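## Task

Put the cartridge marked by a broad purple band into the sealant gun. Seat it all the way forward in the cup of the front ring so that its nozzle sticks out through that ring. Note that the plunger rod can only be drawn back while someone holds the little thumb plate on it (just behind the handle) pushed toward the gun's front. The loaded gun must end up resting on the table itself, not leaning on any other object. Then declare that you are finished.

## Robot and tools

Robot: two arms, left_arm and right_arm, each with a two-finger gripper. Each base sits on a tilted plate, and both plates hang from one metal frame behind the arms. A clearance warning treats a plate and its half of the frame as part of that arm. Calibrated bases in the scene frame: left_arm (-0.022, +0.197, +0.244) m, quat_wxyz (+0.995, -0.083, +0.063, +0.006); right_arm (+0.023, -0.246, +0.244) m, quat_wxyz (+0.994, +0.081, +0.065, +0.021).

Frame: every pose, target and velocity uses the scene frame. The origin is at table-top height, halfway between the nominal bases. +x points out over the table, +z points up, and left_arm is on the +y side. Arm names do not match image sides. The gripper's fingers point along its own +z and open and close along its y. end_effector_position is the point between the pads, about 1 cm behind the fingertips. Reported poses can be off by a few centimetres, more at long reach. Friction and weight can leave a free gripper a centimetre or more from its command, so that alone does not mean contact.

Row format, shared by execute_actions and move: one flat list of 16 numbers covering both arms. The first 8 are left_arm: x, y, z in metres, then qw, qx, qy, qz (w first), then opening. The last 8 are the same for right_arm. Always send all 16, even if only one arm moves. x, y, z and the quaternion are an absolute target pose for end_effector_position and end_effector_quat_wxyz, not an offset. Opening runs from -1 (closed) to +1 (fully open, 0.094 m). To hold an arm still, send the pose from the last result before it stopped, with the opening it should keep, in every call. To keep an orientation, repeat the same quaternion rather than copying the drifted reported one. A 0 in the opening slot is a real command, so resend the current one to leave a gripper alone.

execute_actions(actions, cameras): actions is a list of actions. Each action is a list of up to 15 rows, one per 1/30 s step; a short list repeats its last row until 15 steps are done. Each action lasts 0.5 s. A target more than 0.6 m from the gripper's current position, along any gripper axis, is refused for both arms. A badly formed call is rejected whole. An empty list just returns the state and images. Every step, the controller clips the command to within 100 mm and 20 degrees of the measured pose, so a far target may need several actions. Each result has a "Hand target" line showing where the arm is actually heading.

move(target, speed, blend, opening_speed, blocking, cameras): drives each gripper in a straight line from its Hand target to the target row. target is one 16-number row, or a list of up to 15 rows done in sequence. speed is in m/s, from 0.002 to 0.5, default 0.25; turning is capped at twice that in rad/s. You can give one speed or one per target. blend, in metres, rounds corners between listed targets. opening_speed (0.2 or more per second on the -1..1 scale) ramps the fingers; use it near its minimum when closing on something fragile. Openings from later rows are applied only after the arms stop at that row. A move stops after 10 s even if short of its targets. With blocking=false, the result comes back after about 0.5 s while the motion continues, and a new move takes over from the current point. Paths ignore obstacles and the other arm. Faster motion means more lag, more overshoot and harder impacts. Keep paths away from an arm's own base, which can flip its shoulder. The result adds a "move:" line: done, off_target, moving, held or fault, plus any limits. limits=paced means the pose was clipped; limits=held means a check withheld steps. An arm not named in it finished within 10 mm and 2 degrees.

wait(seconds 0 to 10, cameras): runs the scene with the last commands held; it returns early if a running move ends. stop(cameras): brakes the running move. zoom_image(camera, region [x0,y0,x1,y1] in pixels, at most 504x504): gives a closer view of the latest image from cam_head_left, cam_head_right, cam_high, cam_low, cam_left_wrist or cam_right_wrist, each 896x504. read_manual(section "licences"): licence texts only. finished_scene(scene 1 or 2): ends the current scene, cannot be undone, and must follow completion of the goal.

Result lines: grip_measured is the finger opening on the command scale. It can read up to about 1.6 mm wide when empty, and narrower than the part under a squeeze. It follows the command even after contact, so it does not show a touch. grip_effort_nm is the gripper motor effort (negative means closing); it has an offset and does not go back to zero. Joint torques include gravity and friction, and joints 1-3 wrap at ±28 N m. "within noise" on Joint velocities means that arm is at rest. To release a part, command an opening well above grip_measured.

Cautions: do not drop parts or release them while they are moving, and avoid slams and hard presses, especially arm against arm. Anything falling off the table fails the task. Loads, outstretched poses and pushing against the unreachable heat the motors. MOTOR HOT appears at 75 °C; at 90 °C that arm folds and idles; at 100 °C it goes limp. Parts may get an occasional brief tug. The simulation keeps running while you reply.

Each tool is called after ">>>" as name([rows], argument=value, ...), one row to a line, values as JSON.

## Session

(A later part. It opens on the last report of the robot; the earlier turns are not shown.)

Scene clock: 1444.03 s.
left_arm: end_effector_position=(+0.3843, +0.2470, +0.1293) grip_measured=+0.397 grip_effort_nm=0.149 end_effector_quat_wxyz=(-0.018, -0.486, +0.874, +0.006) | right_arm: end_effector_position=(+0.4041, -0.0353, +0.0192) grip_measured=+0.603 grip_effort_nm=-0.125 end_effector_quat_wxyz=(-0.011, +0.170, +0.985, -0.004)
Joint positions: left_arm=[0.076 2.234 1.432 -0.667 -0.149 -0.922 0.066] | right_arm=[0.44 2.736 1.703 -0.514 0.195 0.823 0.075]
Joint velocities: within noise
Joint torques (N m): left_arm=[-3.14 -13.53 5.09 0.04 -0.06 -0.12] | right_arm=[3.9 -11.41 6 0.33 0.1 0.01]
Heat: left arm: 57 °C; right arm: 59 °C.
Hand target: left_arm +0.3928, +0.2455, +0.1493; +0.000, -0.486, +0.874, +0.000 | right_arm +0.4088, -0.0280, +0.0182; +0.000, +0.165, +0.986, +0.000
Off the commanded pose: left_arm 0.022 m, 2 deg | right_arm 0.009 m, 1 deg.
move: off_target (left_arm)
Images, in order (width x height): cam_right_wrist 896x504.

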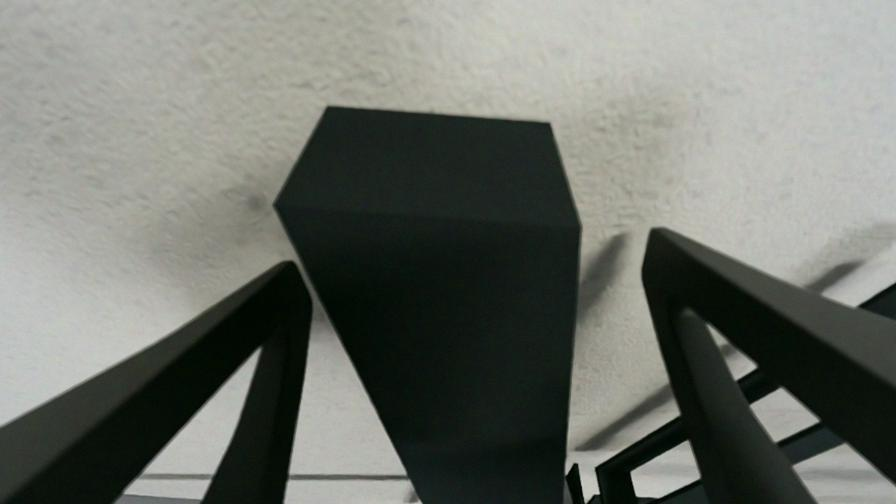

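>>> move(target=[0.3930, 0.2455, 0.15, 0, 0.4863, -0.8738, 0, 0.4, 0.409, -0.028, 0.018, 0, 0.165, 0.9863, 0, -0.4], speed=0.08, opening_speed=0.5, cameras=["cam_right_wrist"])

Scene clock: 1448.43 s.
left_arm: end_effector_position=(+0.3843, +0.2470, +0.1293) grip_measured=+0.397 grip_effort_nm=0.144 end_effector_quat_wxyz=(-0.018, -0.486, +0.874, +0.006) | right_arm: end_effector_position=(+0.4049, -0.0349, +0.0192) grip_measured=-0.178 grip_effort_nm=-1.009 end_effector_quat_wxyz=(-0.010, +0.168, +0.986, -0.002)
Joint positions: left_arm=[0.076 2.234 1.432 -0.667 -0.149 -0.922 0.066] | right_arm=[0.44 2.736 1.703 -0.511 0.195 0.819 0.039]
Joint velocities: within noise
Joint torques (N m): left_arm=[-3.21 -13.46 5.14 0.06 -0.08 -0.1] | right_arm=[3.89 -11.38 5.96 0.31 0.09 0.01]
Heat: left arm: 58 °C; right arm: 60 °C.
Hand target: left_arm +0.3928, +0.2455, +0.1493; +0.000, -0.486, +0.874, +0.000 | right_arm +0.4088, -0.0280, +0.0182; +0.000, +0.165, +0.986, +0.000
Off the commanded pose: left_arm 0.022 m, 2 deg | right_arm 0.008 m, 1 deg.
move: off_target (left_arm)
Images, in order (width x height): cam_right_wrist 896x504.

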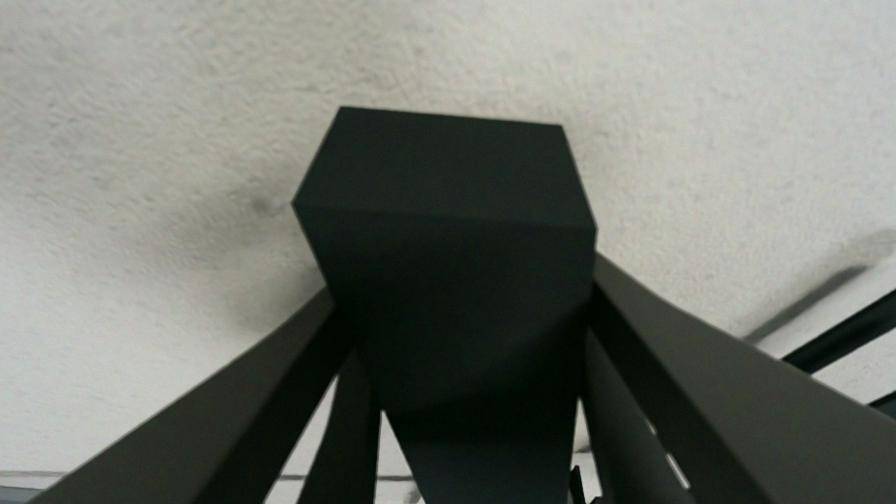

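>>> move(target=[0.3930, 0.2455, 0.15, 0, 0.4863, -0.8738, 0, 0.4, 0.443, -0.048, 0.018, 0, 0.165, 0.9863, 0, -0.4], speed=0.05)

Scene clock: 1452.63 s.
left_arm: end_effector_position=(+0.3843, +0.2470, +0.1293) grip_measured=+0.397 grip_effort_nm=0.139 end_effector_quat_wxyz=(-0.018, -0.486, +0.874, +0.006) | right_arm: end_effector_position=(+0.4349, -0.0474, +0.0199) grip_measured=-0.178 grip_effort_nm=-1.004 end_effector_quat_wxyz=(-0.008, +0.167, +0.986, -0.001)
Joint positions: left_arm=[0.076 2.234 1.432 -0.667 -0.149 -0.922 0.066] | right_arm=[0.387 2.776 1.832 -0.585 0.193 0.762 0.039]
Joint velocities: within noise
Joint torques (N m): left_arm=[-3.26 -13.46 5.16 0.08 -0.07 -0.12] | right_arm=[2.45 -11.81 7.1 0.26 0.09 -0.14]
Heat: left arm: 58 °C; right arm: 61 °C.
Hand target: left_arm +0.3928, +0.2455, +0.1493; +0.000, -0.486, +0.874, +0.000 | right_arm +0.4428, -0.0480, +0.0181; +0.000, +0.165, +0.986, +0.000
Off the commanded pose: left_arm 0.022 m, 2 deg | right_arm 0.008 m, 1 deg.
move: off_target (left_arm)

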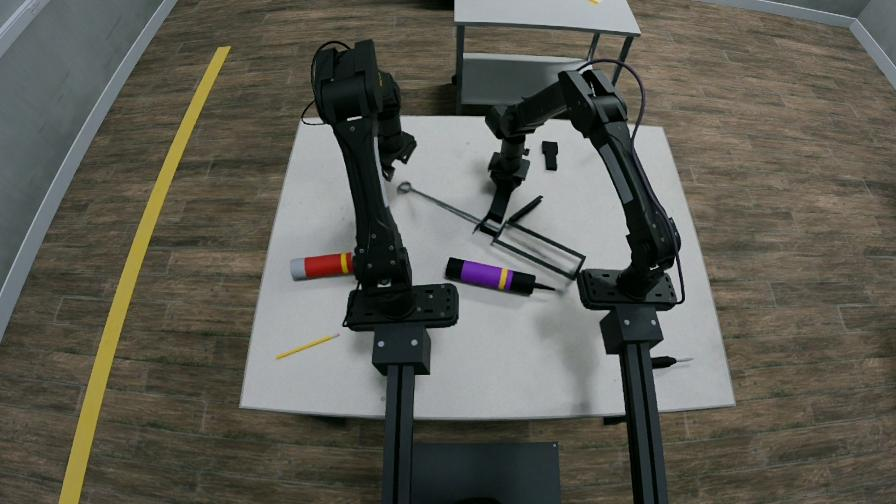

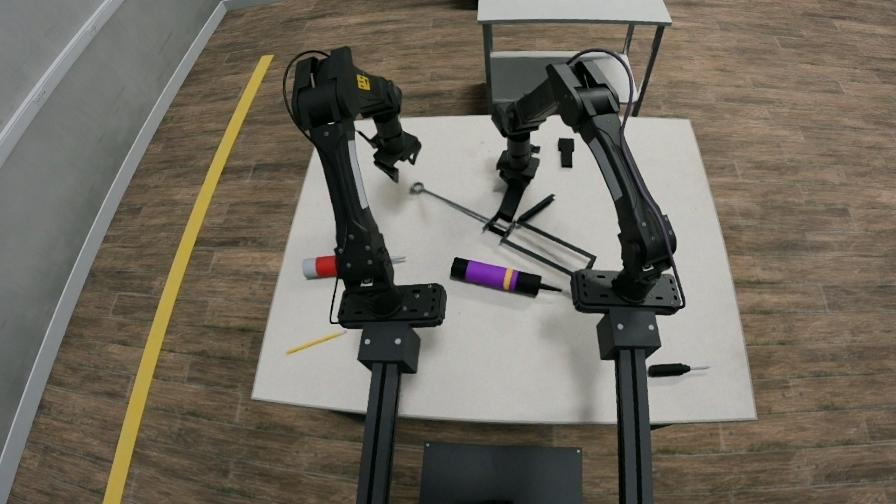

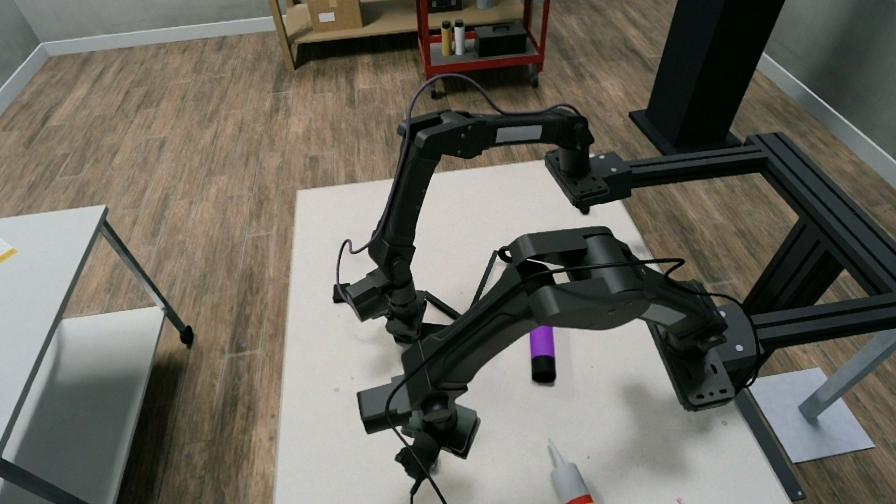

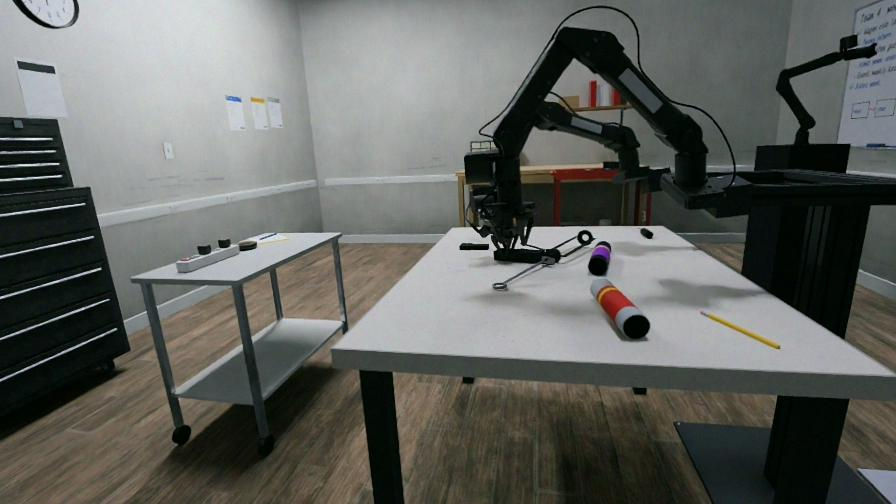

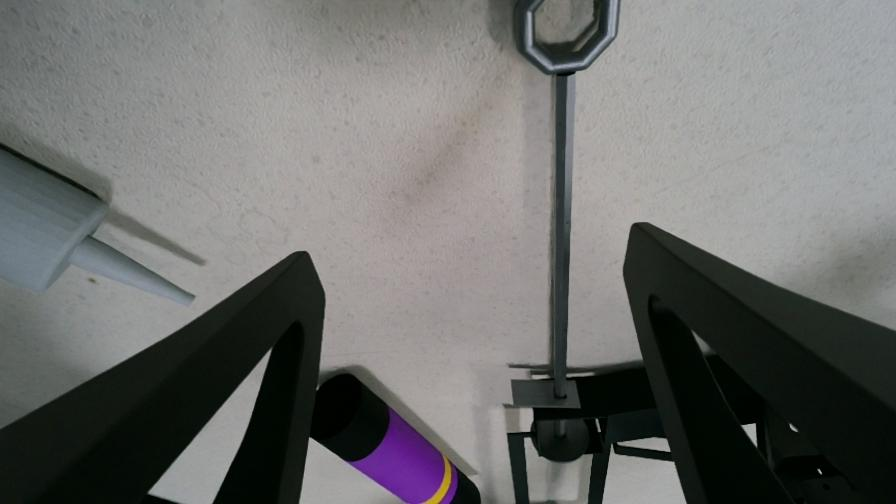

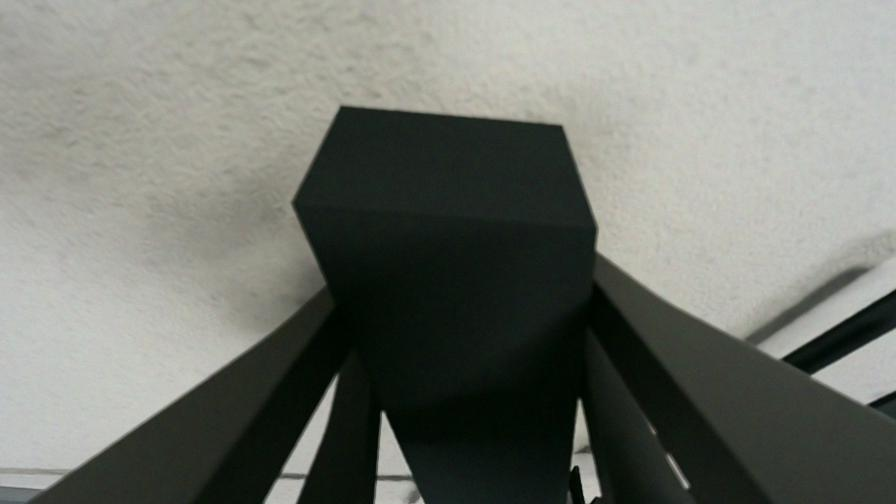

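>>> move([
  [0.37, 0.20, 0.16, 0, 0.788, 0.615, 0, 0.4, 0.443, -0.048, 0.018, 0, 0.165, 0.9863, 0, 0.3],
  [0.30, 0.12, 0.17, 0, 0.788, 0.615, 0, 0.4, 0.443, -0.048, 0.10, 0, 0.165, 0.9863, 0, 0.4],
  [0.20, 0.06, 0.17, 0.009, 0.788, 0.615, -0.017, 0.4, 0.49, -0.13, 0.19, 0, 0.1115, 0.9938, 0, 1],
], speed=0.2, opening_speed=1, blend=0.01)

Scene clock: 1467.00 s.
left_arm: end_effector_position=(+0.2904, +0.1217, +0.1570) grip_measured=+0.397 grip_effort_nm=0.134 end_effector_quat_wxyz=(-0.021, +0.793, +0.609, -0.017) | right_arm: end_effector_position=(+0.4441, -0.0525, +0.0879) grip_measured=+0.397 grip_effort_nm=0.173 end_effector_quat_wxyz=(-0.005, +0.170, +0.985, +0.001)
Joint positions: left_arm=[-0.312 2.021 1.045 -0.577 -0.193 1.528 0.066] | right_arm=[0.398 2.605 1.798 -0.716 0.193 0.778 0.066]
Joint velocities: within noise
Joint torques (N m): left_arm=[-2.39 -11.1 3.95 0.26 -0.04 -0.1] | right_arm=[4.53 -15.17 4.68 0.01 0.08 0.07]
Heat: left arm: 57 °C; right arm: 62 °C.
Hand target: left_arm +0.2999, +0.1200, +0.1698; +0.000, +0.788, +0.615, +0.000 | right_arm +0.4431, -0.0480, +0.0998; +0.000, +0.165, +0.986, +0.000
Tool commands: left_gripper/opening=+0.4 right_gripper/opening=+0.4
Off the commanded pose: left_arm 0.110 m, 4 deg | right_arm 0.136 m, 7 deg.
move: off_target (left_arm, right_arm; path cut at 10 s); path passed 2 of 3 targets; target 3's new opening was not sent; blend cut to 0 m at target 1, 0 m at target 2; target 2's new opening was sent with right_arm's hand 0.013 m and 1 deg from that target

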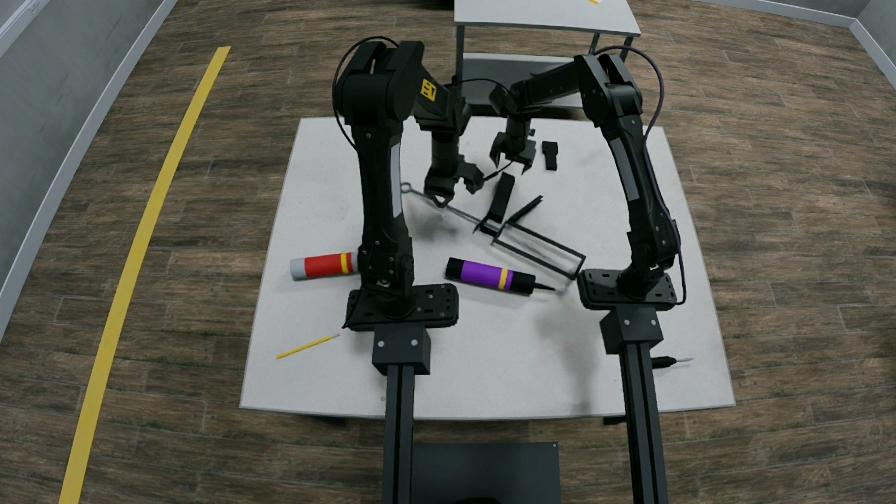

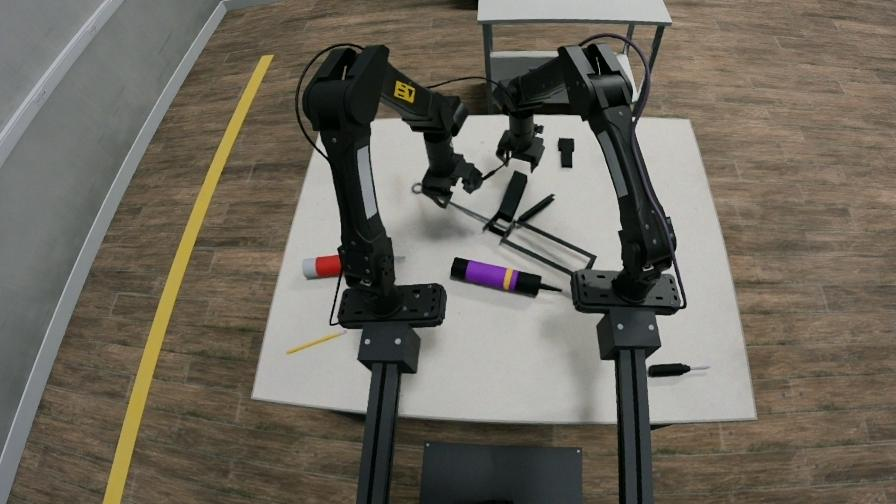

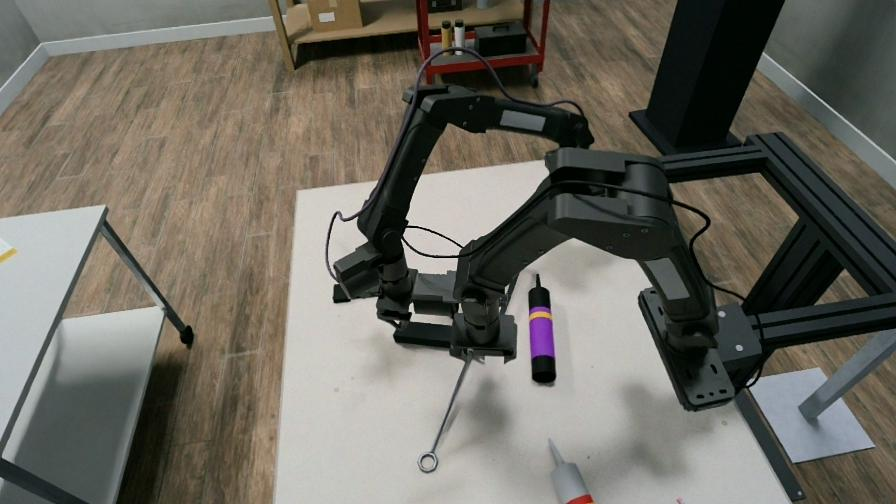

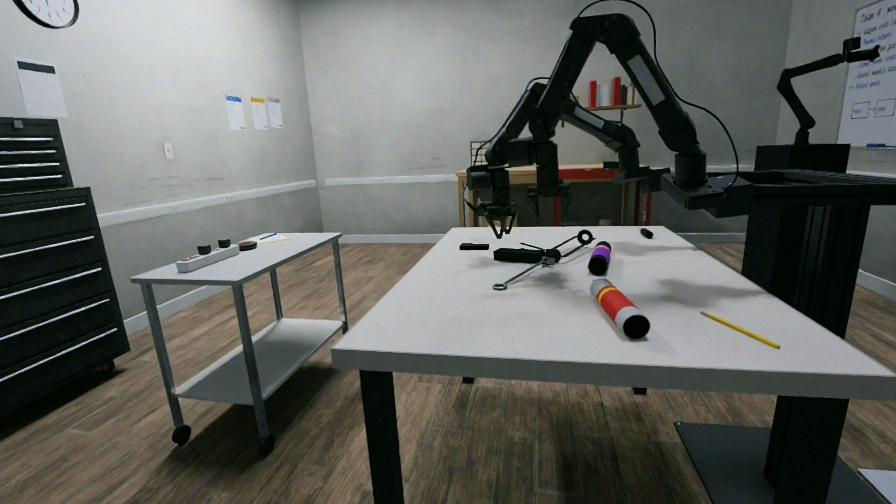

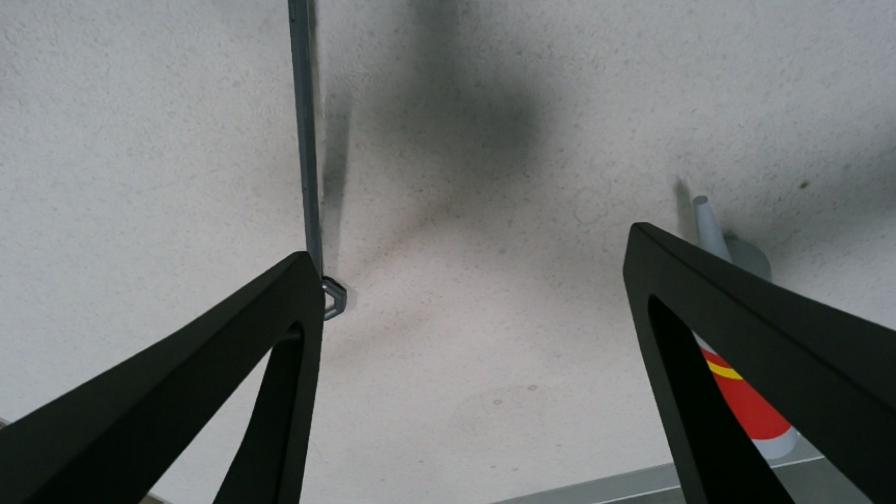

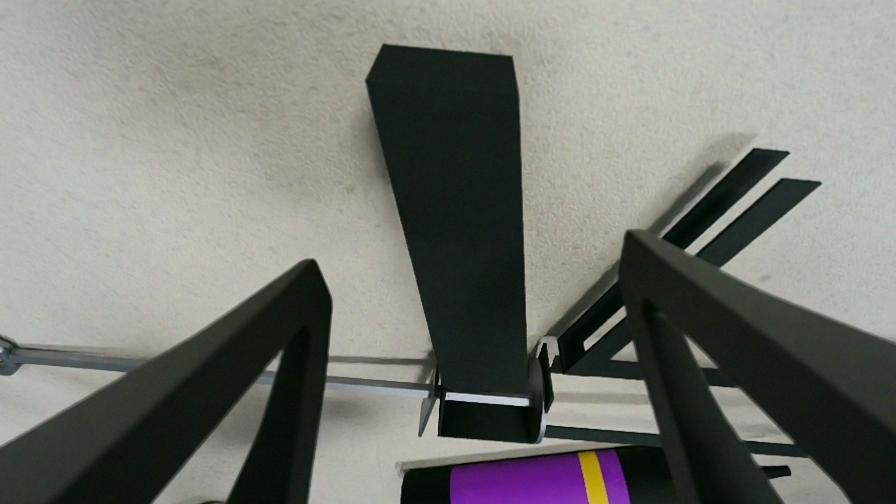

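>>> move(target=[0.20, 0.07, 0.17, 0, 0.788, 0.615, 0, 0.4, 0.49, -0.13, 0.19, 0, 0.1115, 0.9938, 0, 1], speed=0.2, cameras=["cam_right_wrist", "cam_left_wrist", "cam_high"])

>>> move(target=[0.151, 0.030, 0.09, 0, 0.788, 0.615, 0, 0.4, 0.49, -0.13, 0.19, 0, 0.1115, 0.9938, 0, 1], speed=0.2, cameras=["cam_right_wrist", "cam_left_wrist", "cam_high"])

Scene clock: 1472.40 s.
left_arm: end_effector_position=(+0.1928, +0.0754, +0.1618) grip_measured=+0.397 grip_effort_nm=0.134 end_effector_quat_wxyz=(-0.022, +0.792, +0.611, -0.009) | right_arm: end_effector_position=(+0.4813, -0.1299, +0.1717) grip_measured=+0.997 grip_effort_nm=0.173 end_effector_quat_wxyz=(-0.015, +0.112, +0.994, -0.007)
Joint positions: left_arm=[-0.61 1.882 0.736 -0.464 -0.204 1.219 0.066] | right_arm=[0.255 2.445 1.921 -0.998 0.193 0.52 0.094]
Joint velocities: within noise
Joint torques (N m): left_arm=[-2.47 -8.36 3.41 0.25 0.01 -0.09] | right_arm=[2.82 -15.38 7.82 -0.05 -0.01 -0.04]
Heat: left arm: 56 °C; right arm: 63 °C.
Hand target: left_arm +0.1999, +0.0701, +0.1699; +0.000, +0.788, +0.615, +0.000 | right_arm +0.4898, -0.1301, +0.1898; +0.000, +0.112, +0.994, +0.000
Off the commanded pose: left_arm 0.012 m, 3 deg | right_arm 0.020 m, 2 deg.
move: off_target (left_arm, right_arm)
Images, in order (width x height): cam_high 896x504, cam_left_wrist 896x504, cam_right_wrist 896x504.

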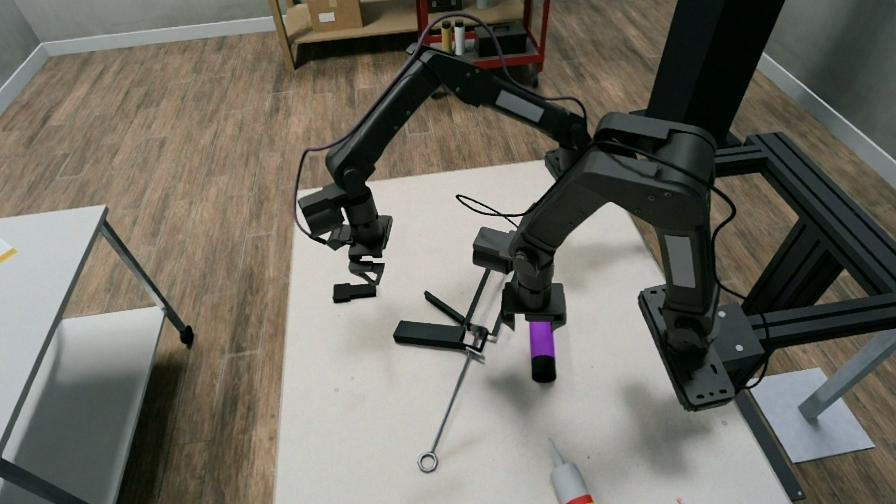

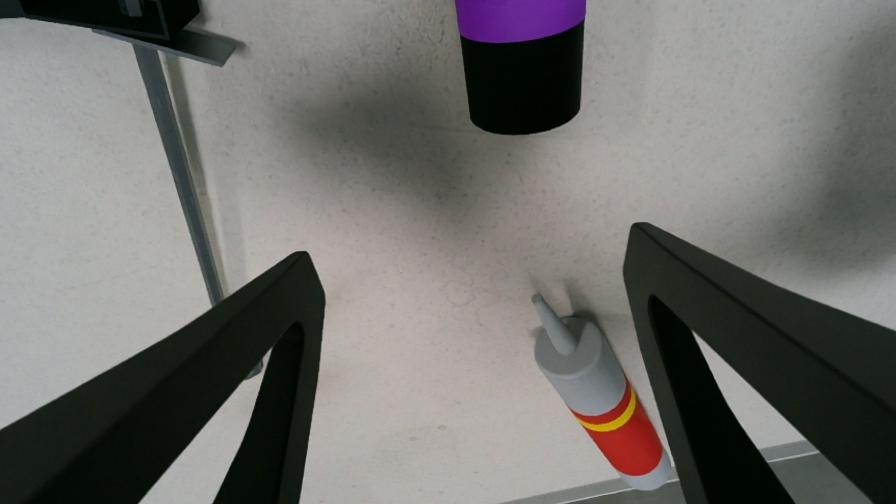

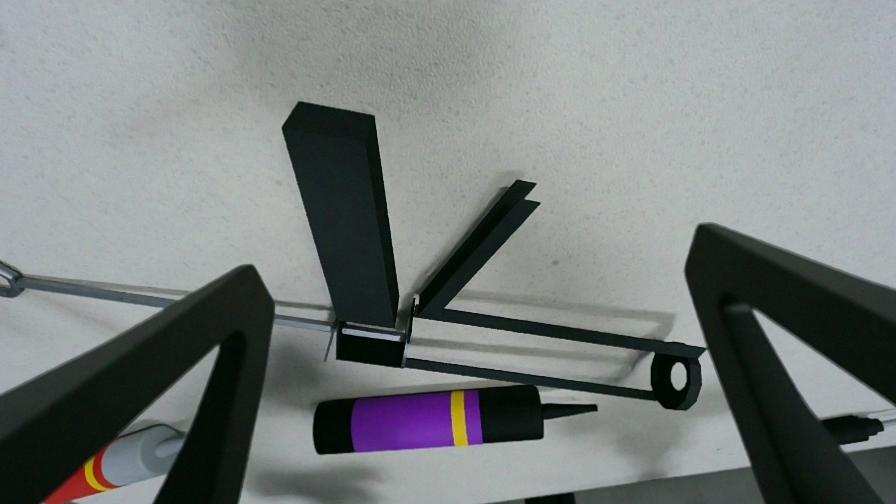

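Scene clock: 1473.80 s.
left_arm: end_effector_position=(+0.1550, +0.0316, +0.0943) grip_measured=+0.397 grip_effort_nm=0.134 end_effector_quat_wxyz=(+0.002, +0.788, +0.616, +0.000) | right_arm: end_effector_position=(+0.4811, -0.1299, +0.1717) grip_measured=+0.997 grip_effort_nm=0.168 end_effector_quat_wxyz=(-0.015, +0.112, +0.994, -0.007)
Joint positions: left_arm=[-0.788 2.181 0.662 -0.075 -0.206 1.036 0.066] | right_arm=[0.255 2.445 1.921 -0.999 0.193 0.52 0.094]
Joint velocities: within noise
Joint torques (N m): left_arm=[-2.86 -4.56 2.28 0.39 -0.02 -0.08] | right_arm=[2.77 -15.38 7.77 -0.03 0 -0.04]
Heat: left arm: 54 °C; right arm: 64 °C.
Hand target: left_arm +0.1510, +0.0302, +0.0902; +0.000, +0.788, +0.615, +0.000 | right_arm +0.4898, -0.1301, +0.1898; +0.000, +0.112, +0.994, +0.000
Off the commanded pose: left_arm 0.006 m, 0 deg | right_arm 0.020 m, 2 deg.
move: off_target (right_arm)
Images, in order (width x height): cam_high 896x504, cam_left_wrist 896x504, cam_right_wrist 896x504.

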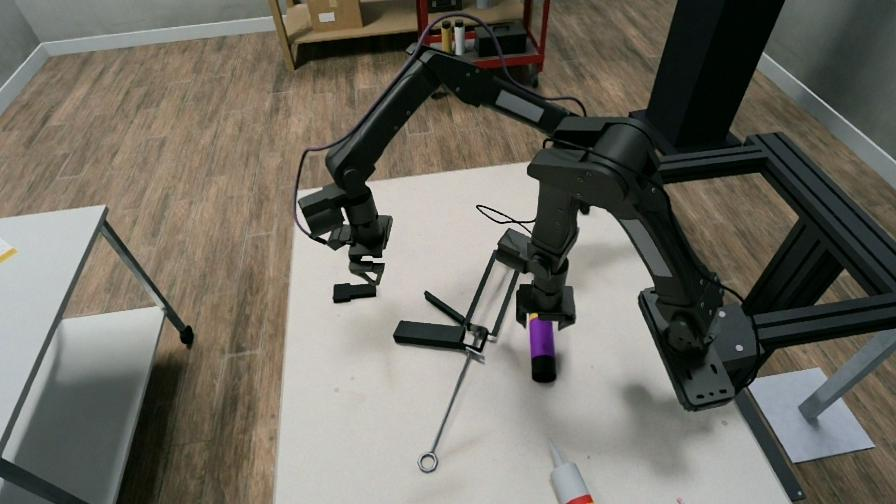

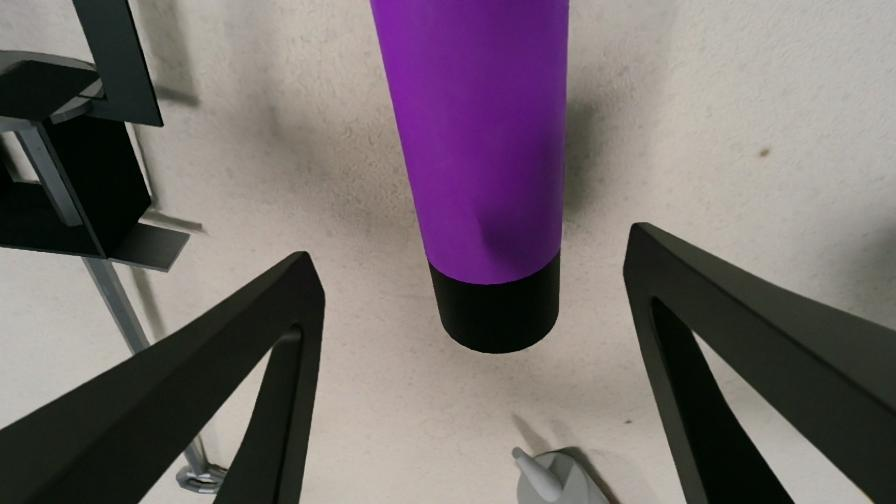

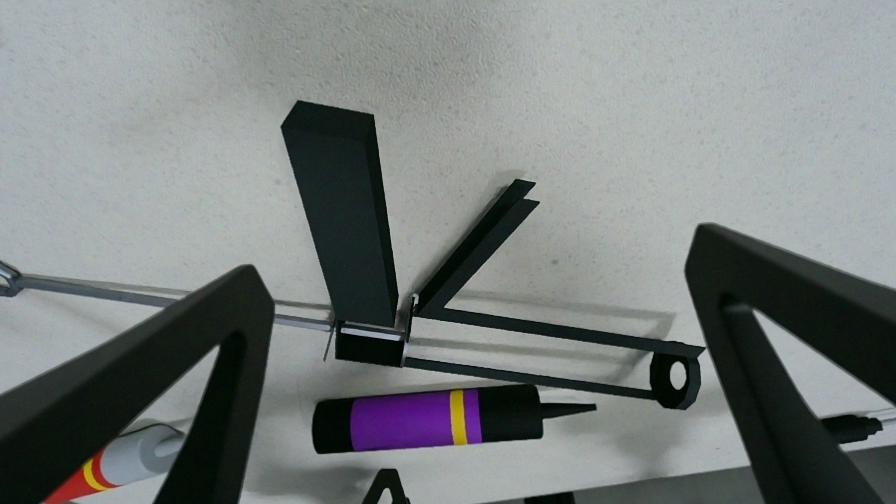

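>>> move(target=[0.1475, 0.031, 0.06, 0, 0.788, 0.615, 0, 0.4, 0.49, -0.13, 0.19, 0, 0.1115, 0.9938, 0, 1], speed=0.1, cameras=["cam_right_wrist", "cam_left_wrist"])

Scene clock: 1478.63 s.
left_arm: end_effector_position=(+0.1465, +0.0312, +0.0646) grip_measured=+0.397 grip_effort_nm=0.134 end_effector_quat_wxyz=(+0.000, +0.788, +0.616, +0.000) | right_arm: end_effector_position=(+0.4809, -0.1300, +0.1718) grip_measured=+0.997 grip_effort_nm=0.168 end_effector_quat_wxyz=(-0.016, +0.111, +0.994, -0.007)
Joint positions: left_arm=[-0.788 2.317 0.662 0.057 -0.206 1.035 0.066] | right_arm=[0.255 2.445 1.921 -1 0.193 0.52 0.094]
Joint velocities: within noise
Joint torques (N m): left_arm=[-1.28 -4.75 2.04 0.41 -0.02 0.12] | right_arm=[2.81 -15.42 7.8 0 0 -0.05]
Heat: left arm: 51 °C; right arm: 66 °C.
Hand target: left_arm +0.1474, +0.0312, +0.0601; +0.000, +0.788, +0.615, +0.000 | right_arm +0.4898, -0.1302, +0.1898; +0.000, +0.112, +0.994, +0.000
Off the commanded pose: left_arm 0.005 m, 0 deg | right_arm 0.020 m, 2 deg.
move: off_target (right_arm)
Images, in order (width x height): cam_left_wrist 896x504, cam_right_wrist 896x504.

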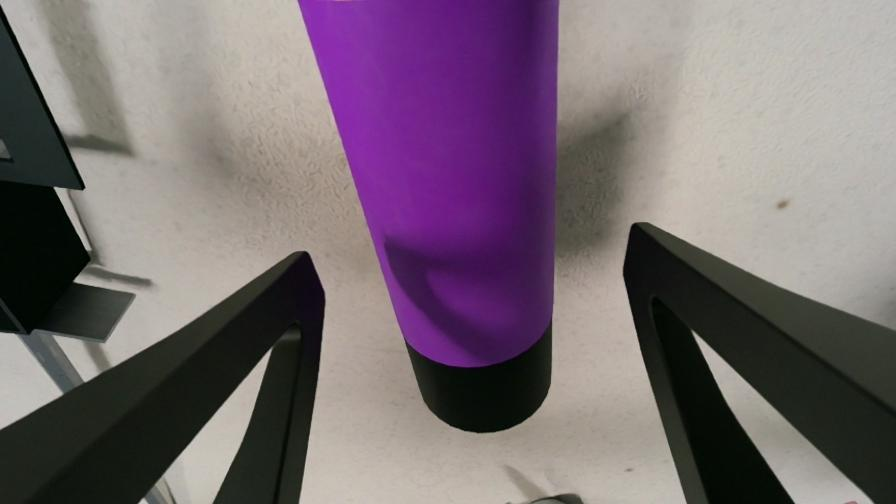

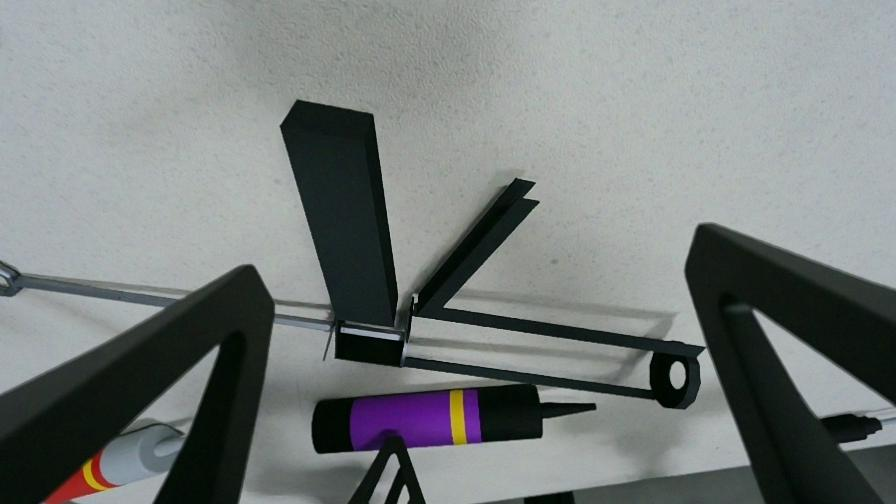

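>>> move([
  [0.1475, 0.031, 0.025, 0, 0.788, 0.615, 0, 0.4, 0.49, -0.13, 0.195, 0, 0.1115, 0.9938, 0, 1],
  [0.1475, 0.031, 0.025, 0, 0.788, 0.615, 0, -0.1, 0.49, -0.13, 0.195, 0, 0.1115, 0.9938, 0, 1],
], speed=0.08, opening_speed=0.4, cameras=["cam_right_wrist", "cam_left_wrist"])

Scene clock: 1484.17 s.
left_arm: end_effector_position=(+0.1477, +0.0297, +0.0302) grip_measured=+0.018 grip_effort_nm=-1.018 end_effector_quat_wxyz=(+0.001, +0.787, +0.617, +0.000) | right_arm: end_effector_position=(+0.4778, -0.1309, +0.1719) grip_measured=+0.997 grip_effort_nm=0.168 end_effector_quat_wxyz=(-0.022, +0.110, +0.994, -0.010)
Joint positions: left_arm=[-0.759 2.476 0.707 0.18 -0.206 1.062 0.048] | right_arm=[0.255 2.445 1.921 -1.013 0.193 0.52 0.094]
Joint velocities: within noise
Joint torques (N m): left_arm=[-1.32 -5.01 1.31 0.39 -0.02 0.15] | right_arm=[2.97 -16.03 8.25 -0.02 0 -0.01]
Heat: left arm: 48 °C; right arm: 69 °C.
Hand target: left_arm +0.1475, +0.0310, +0.0252; +0.000, +0.788, +0.615, +0.000 | right_arm +0.4895, -0.1302, +0.1948; +0.000, +0.112, +0.994, +0.000
Off the commanded pose: left_arm 0.005 m, 0 deg | right_arm 0.026 m, 3 deg.
move: off_target (right_arm)
Images, in order (width x height): cam_left_wrist 896x504, cam_right_wrist 896x504.

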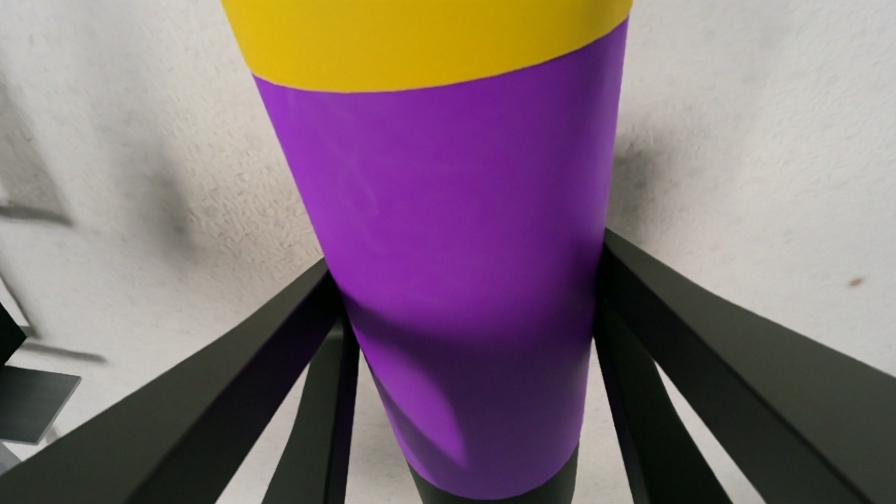

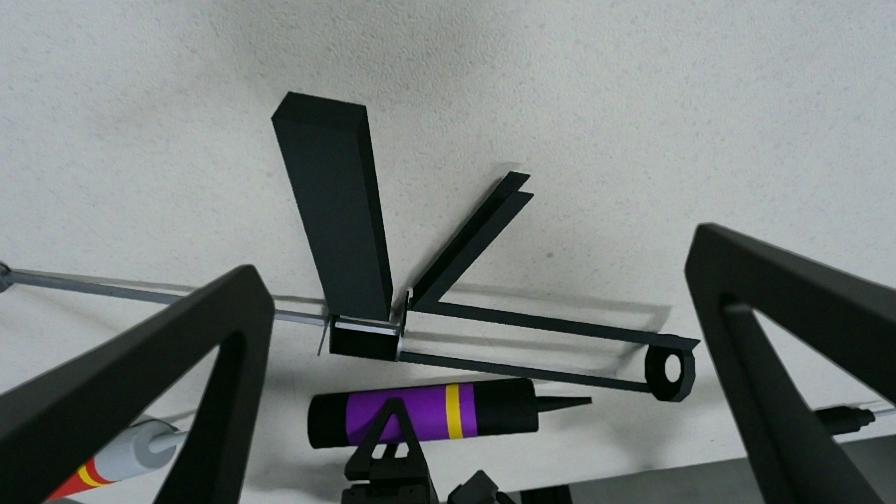

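>>> move(target=[0.1475, 0.031, 0.13, 0, 0.788, 0.615, 0, -0.1, 0.465, -0.12, 0.23, 0, 0.1115, 0.9938, 0, 1], speed=0.15, cameras=["cam_right_wrist", "cam_left_wrist"])

Scene clock: 1489.23 s.
left_arm: end_effector_position=(+0.1439, +0.0392, +0.1189) grip_measured=+0.017 grip_effort_nm=-1.028 end_effector_quat_wxyz=(-0.016, +0.788, +0.615, +0.001) | right_arm: end_effector_position=(+0.4667, -0.1231, +0.2127) grip_measured=+0.997 grip_effort_nm=0.168 end_effector_quat_wxyz=(-0.009, +0.114, +0.993, -0.003)
Joint positions: left_arm=[-0.823 2.069 0.643 -0.212 -0.21 0.994 0.048] | right_arm=[0.295 2.327 1.861 -1.05 0.193 0.563 0.094]
Joint velocities: within noise
Joint torques (N m): left_arm=[-3.22 -8.99 3.23 0 0.05 -0.11] | right_arm=[3.99 -15.87 5.37 -0.03 0.06 0.05]
Heat: left arm: 47 °C; right arm: 71 °C.
Hand target: left_arm +0.1474, +0.0311, +0.1293; +0.000, +0.788, +0.615, +0.000 | right_arm +0.4651, -0.1201, +0.2296; +0.000, +0.112, +0.994, +0.000
Off the commanded pose: left_arm 0.014 m, 2 deg | right_arm 0.018 m, 1 deg.
move: off_target (left_arm, right_arm)
Images, in order (width x height): cam_left_wrist 896x504, cam_right_wrist 896x504.

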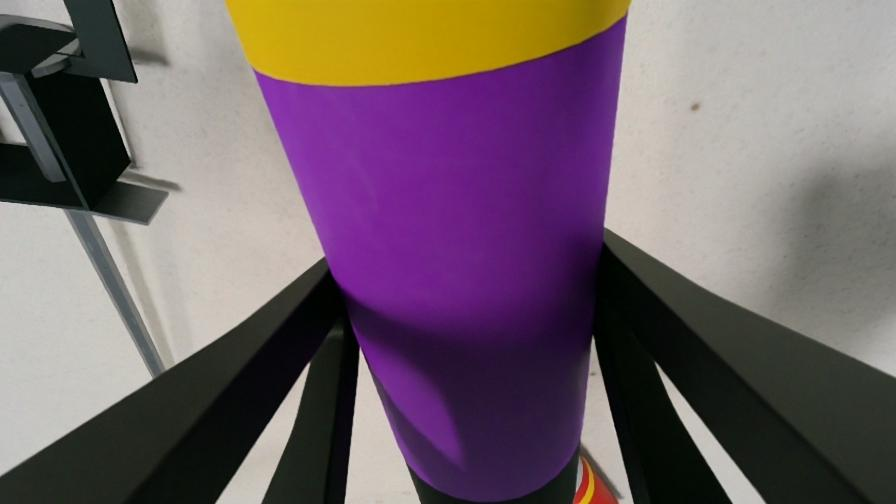

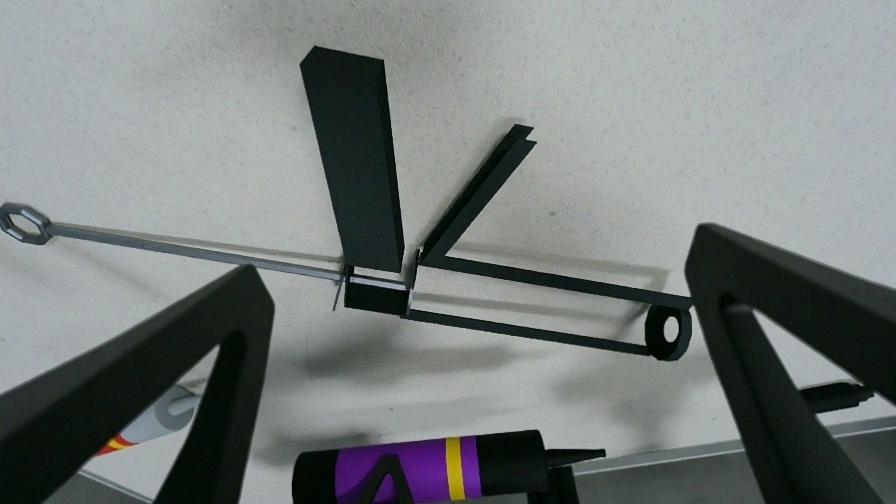

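>>> move(target=[0.1475, 0.031, 0.13, 0, 0.788, 0.615, 0, -0.1, 0.40, -0.15, 0.20, 0, 0.1115, 0.9938, 0, 1], speed=0.15, cameras=["cam_right_wrist"])

Scene clock: 1493.60 s.
left_arm: end_effector_position=(+0.1437, +0.0394, +0.1189) grip_measured=+0.017 grip_effort_nm=-1.028 end_effector_quat_wxyz=(-0.017, +0.788, +0.615, +0.001) | right_arm: end_effector_position=(+0.3916, -0.1479, +0.1895) grip_measured=+0.997 grip_effort_nm=0.168 end_effector_quat_wxyz=(-0.020, +0.107, +0.994, -0.009)
Joint positions: left_arm=[-0.823 2.069 0.643 -0.213 -0.21 0.993 0.048] | right_arm=[0.285 2.104 1.367 -0.802 0.193 0.543 0.094]
Joint velocities: within noise
Joint torques (N m): left_arm=[-3.21 -8.92 3.21 0.03 0.02 -0.09] | right_arm=[1.69 -13.24 4.79 0.3 0.03 -0.06]
Heat: left arm: 46 °C; right arm: 71 °C.
Hand target: left_arm +0.1473, +0.0311, +0.1293; +0.000, +0.788, +0.615, +0.000 | right_arm +0.3998, -0.1501, +0.2001; +0.000, +0.111, +0.994, +0.000
Off the commanded pose: left_arm 0.014 m, 2 deg | right_arm 0.014 m, 3 deg.
move: off_target (left_arm, right_arm)
Images, in order (width x height): cam_right_wrist 896x504.

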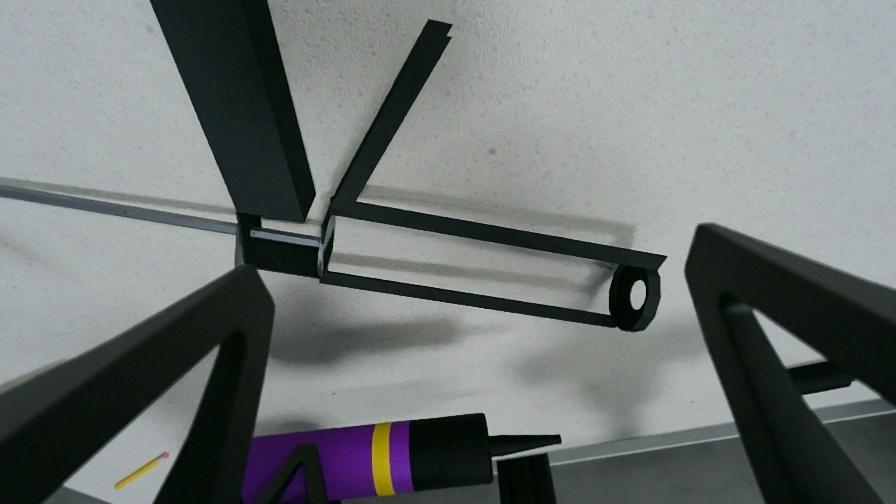

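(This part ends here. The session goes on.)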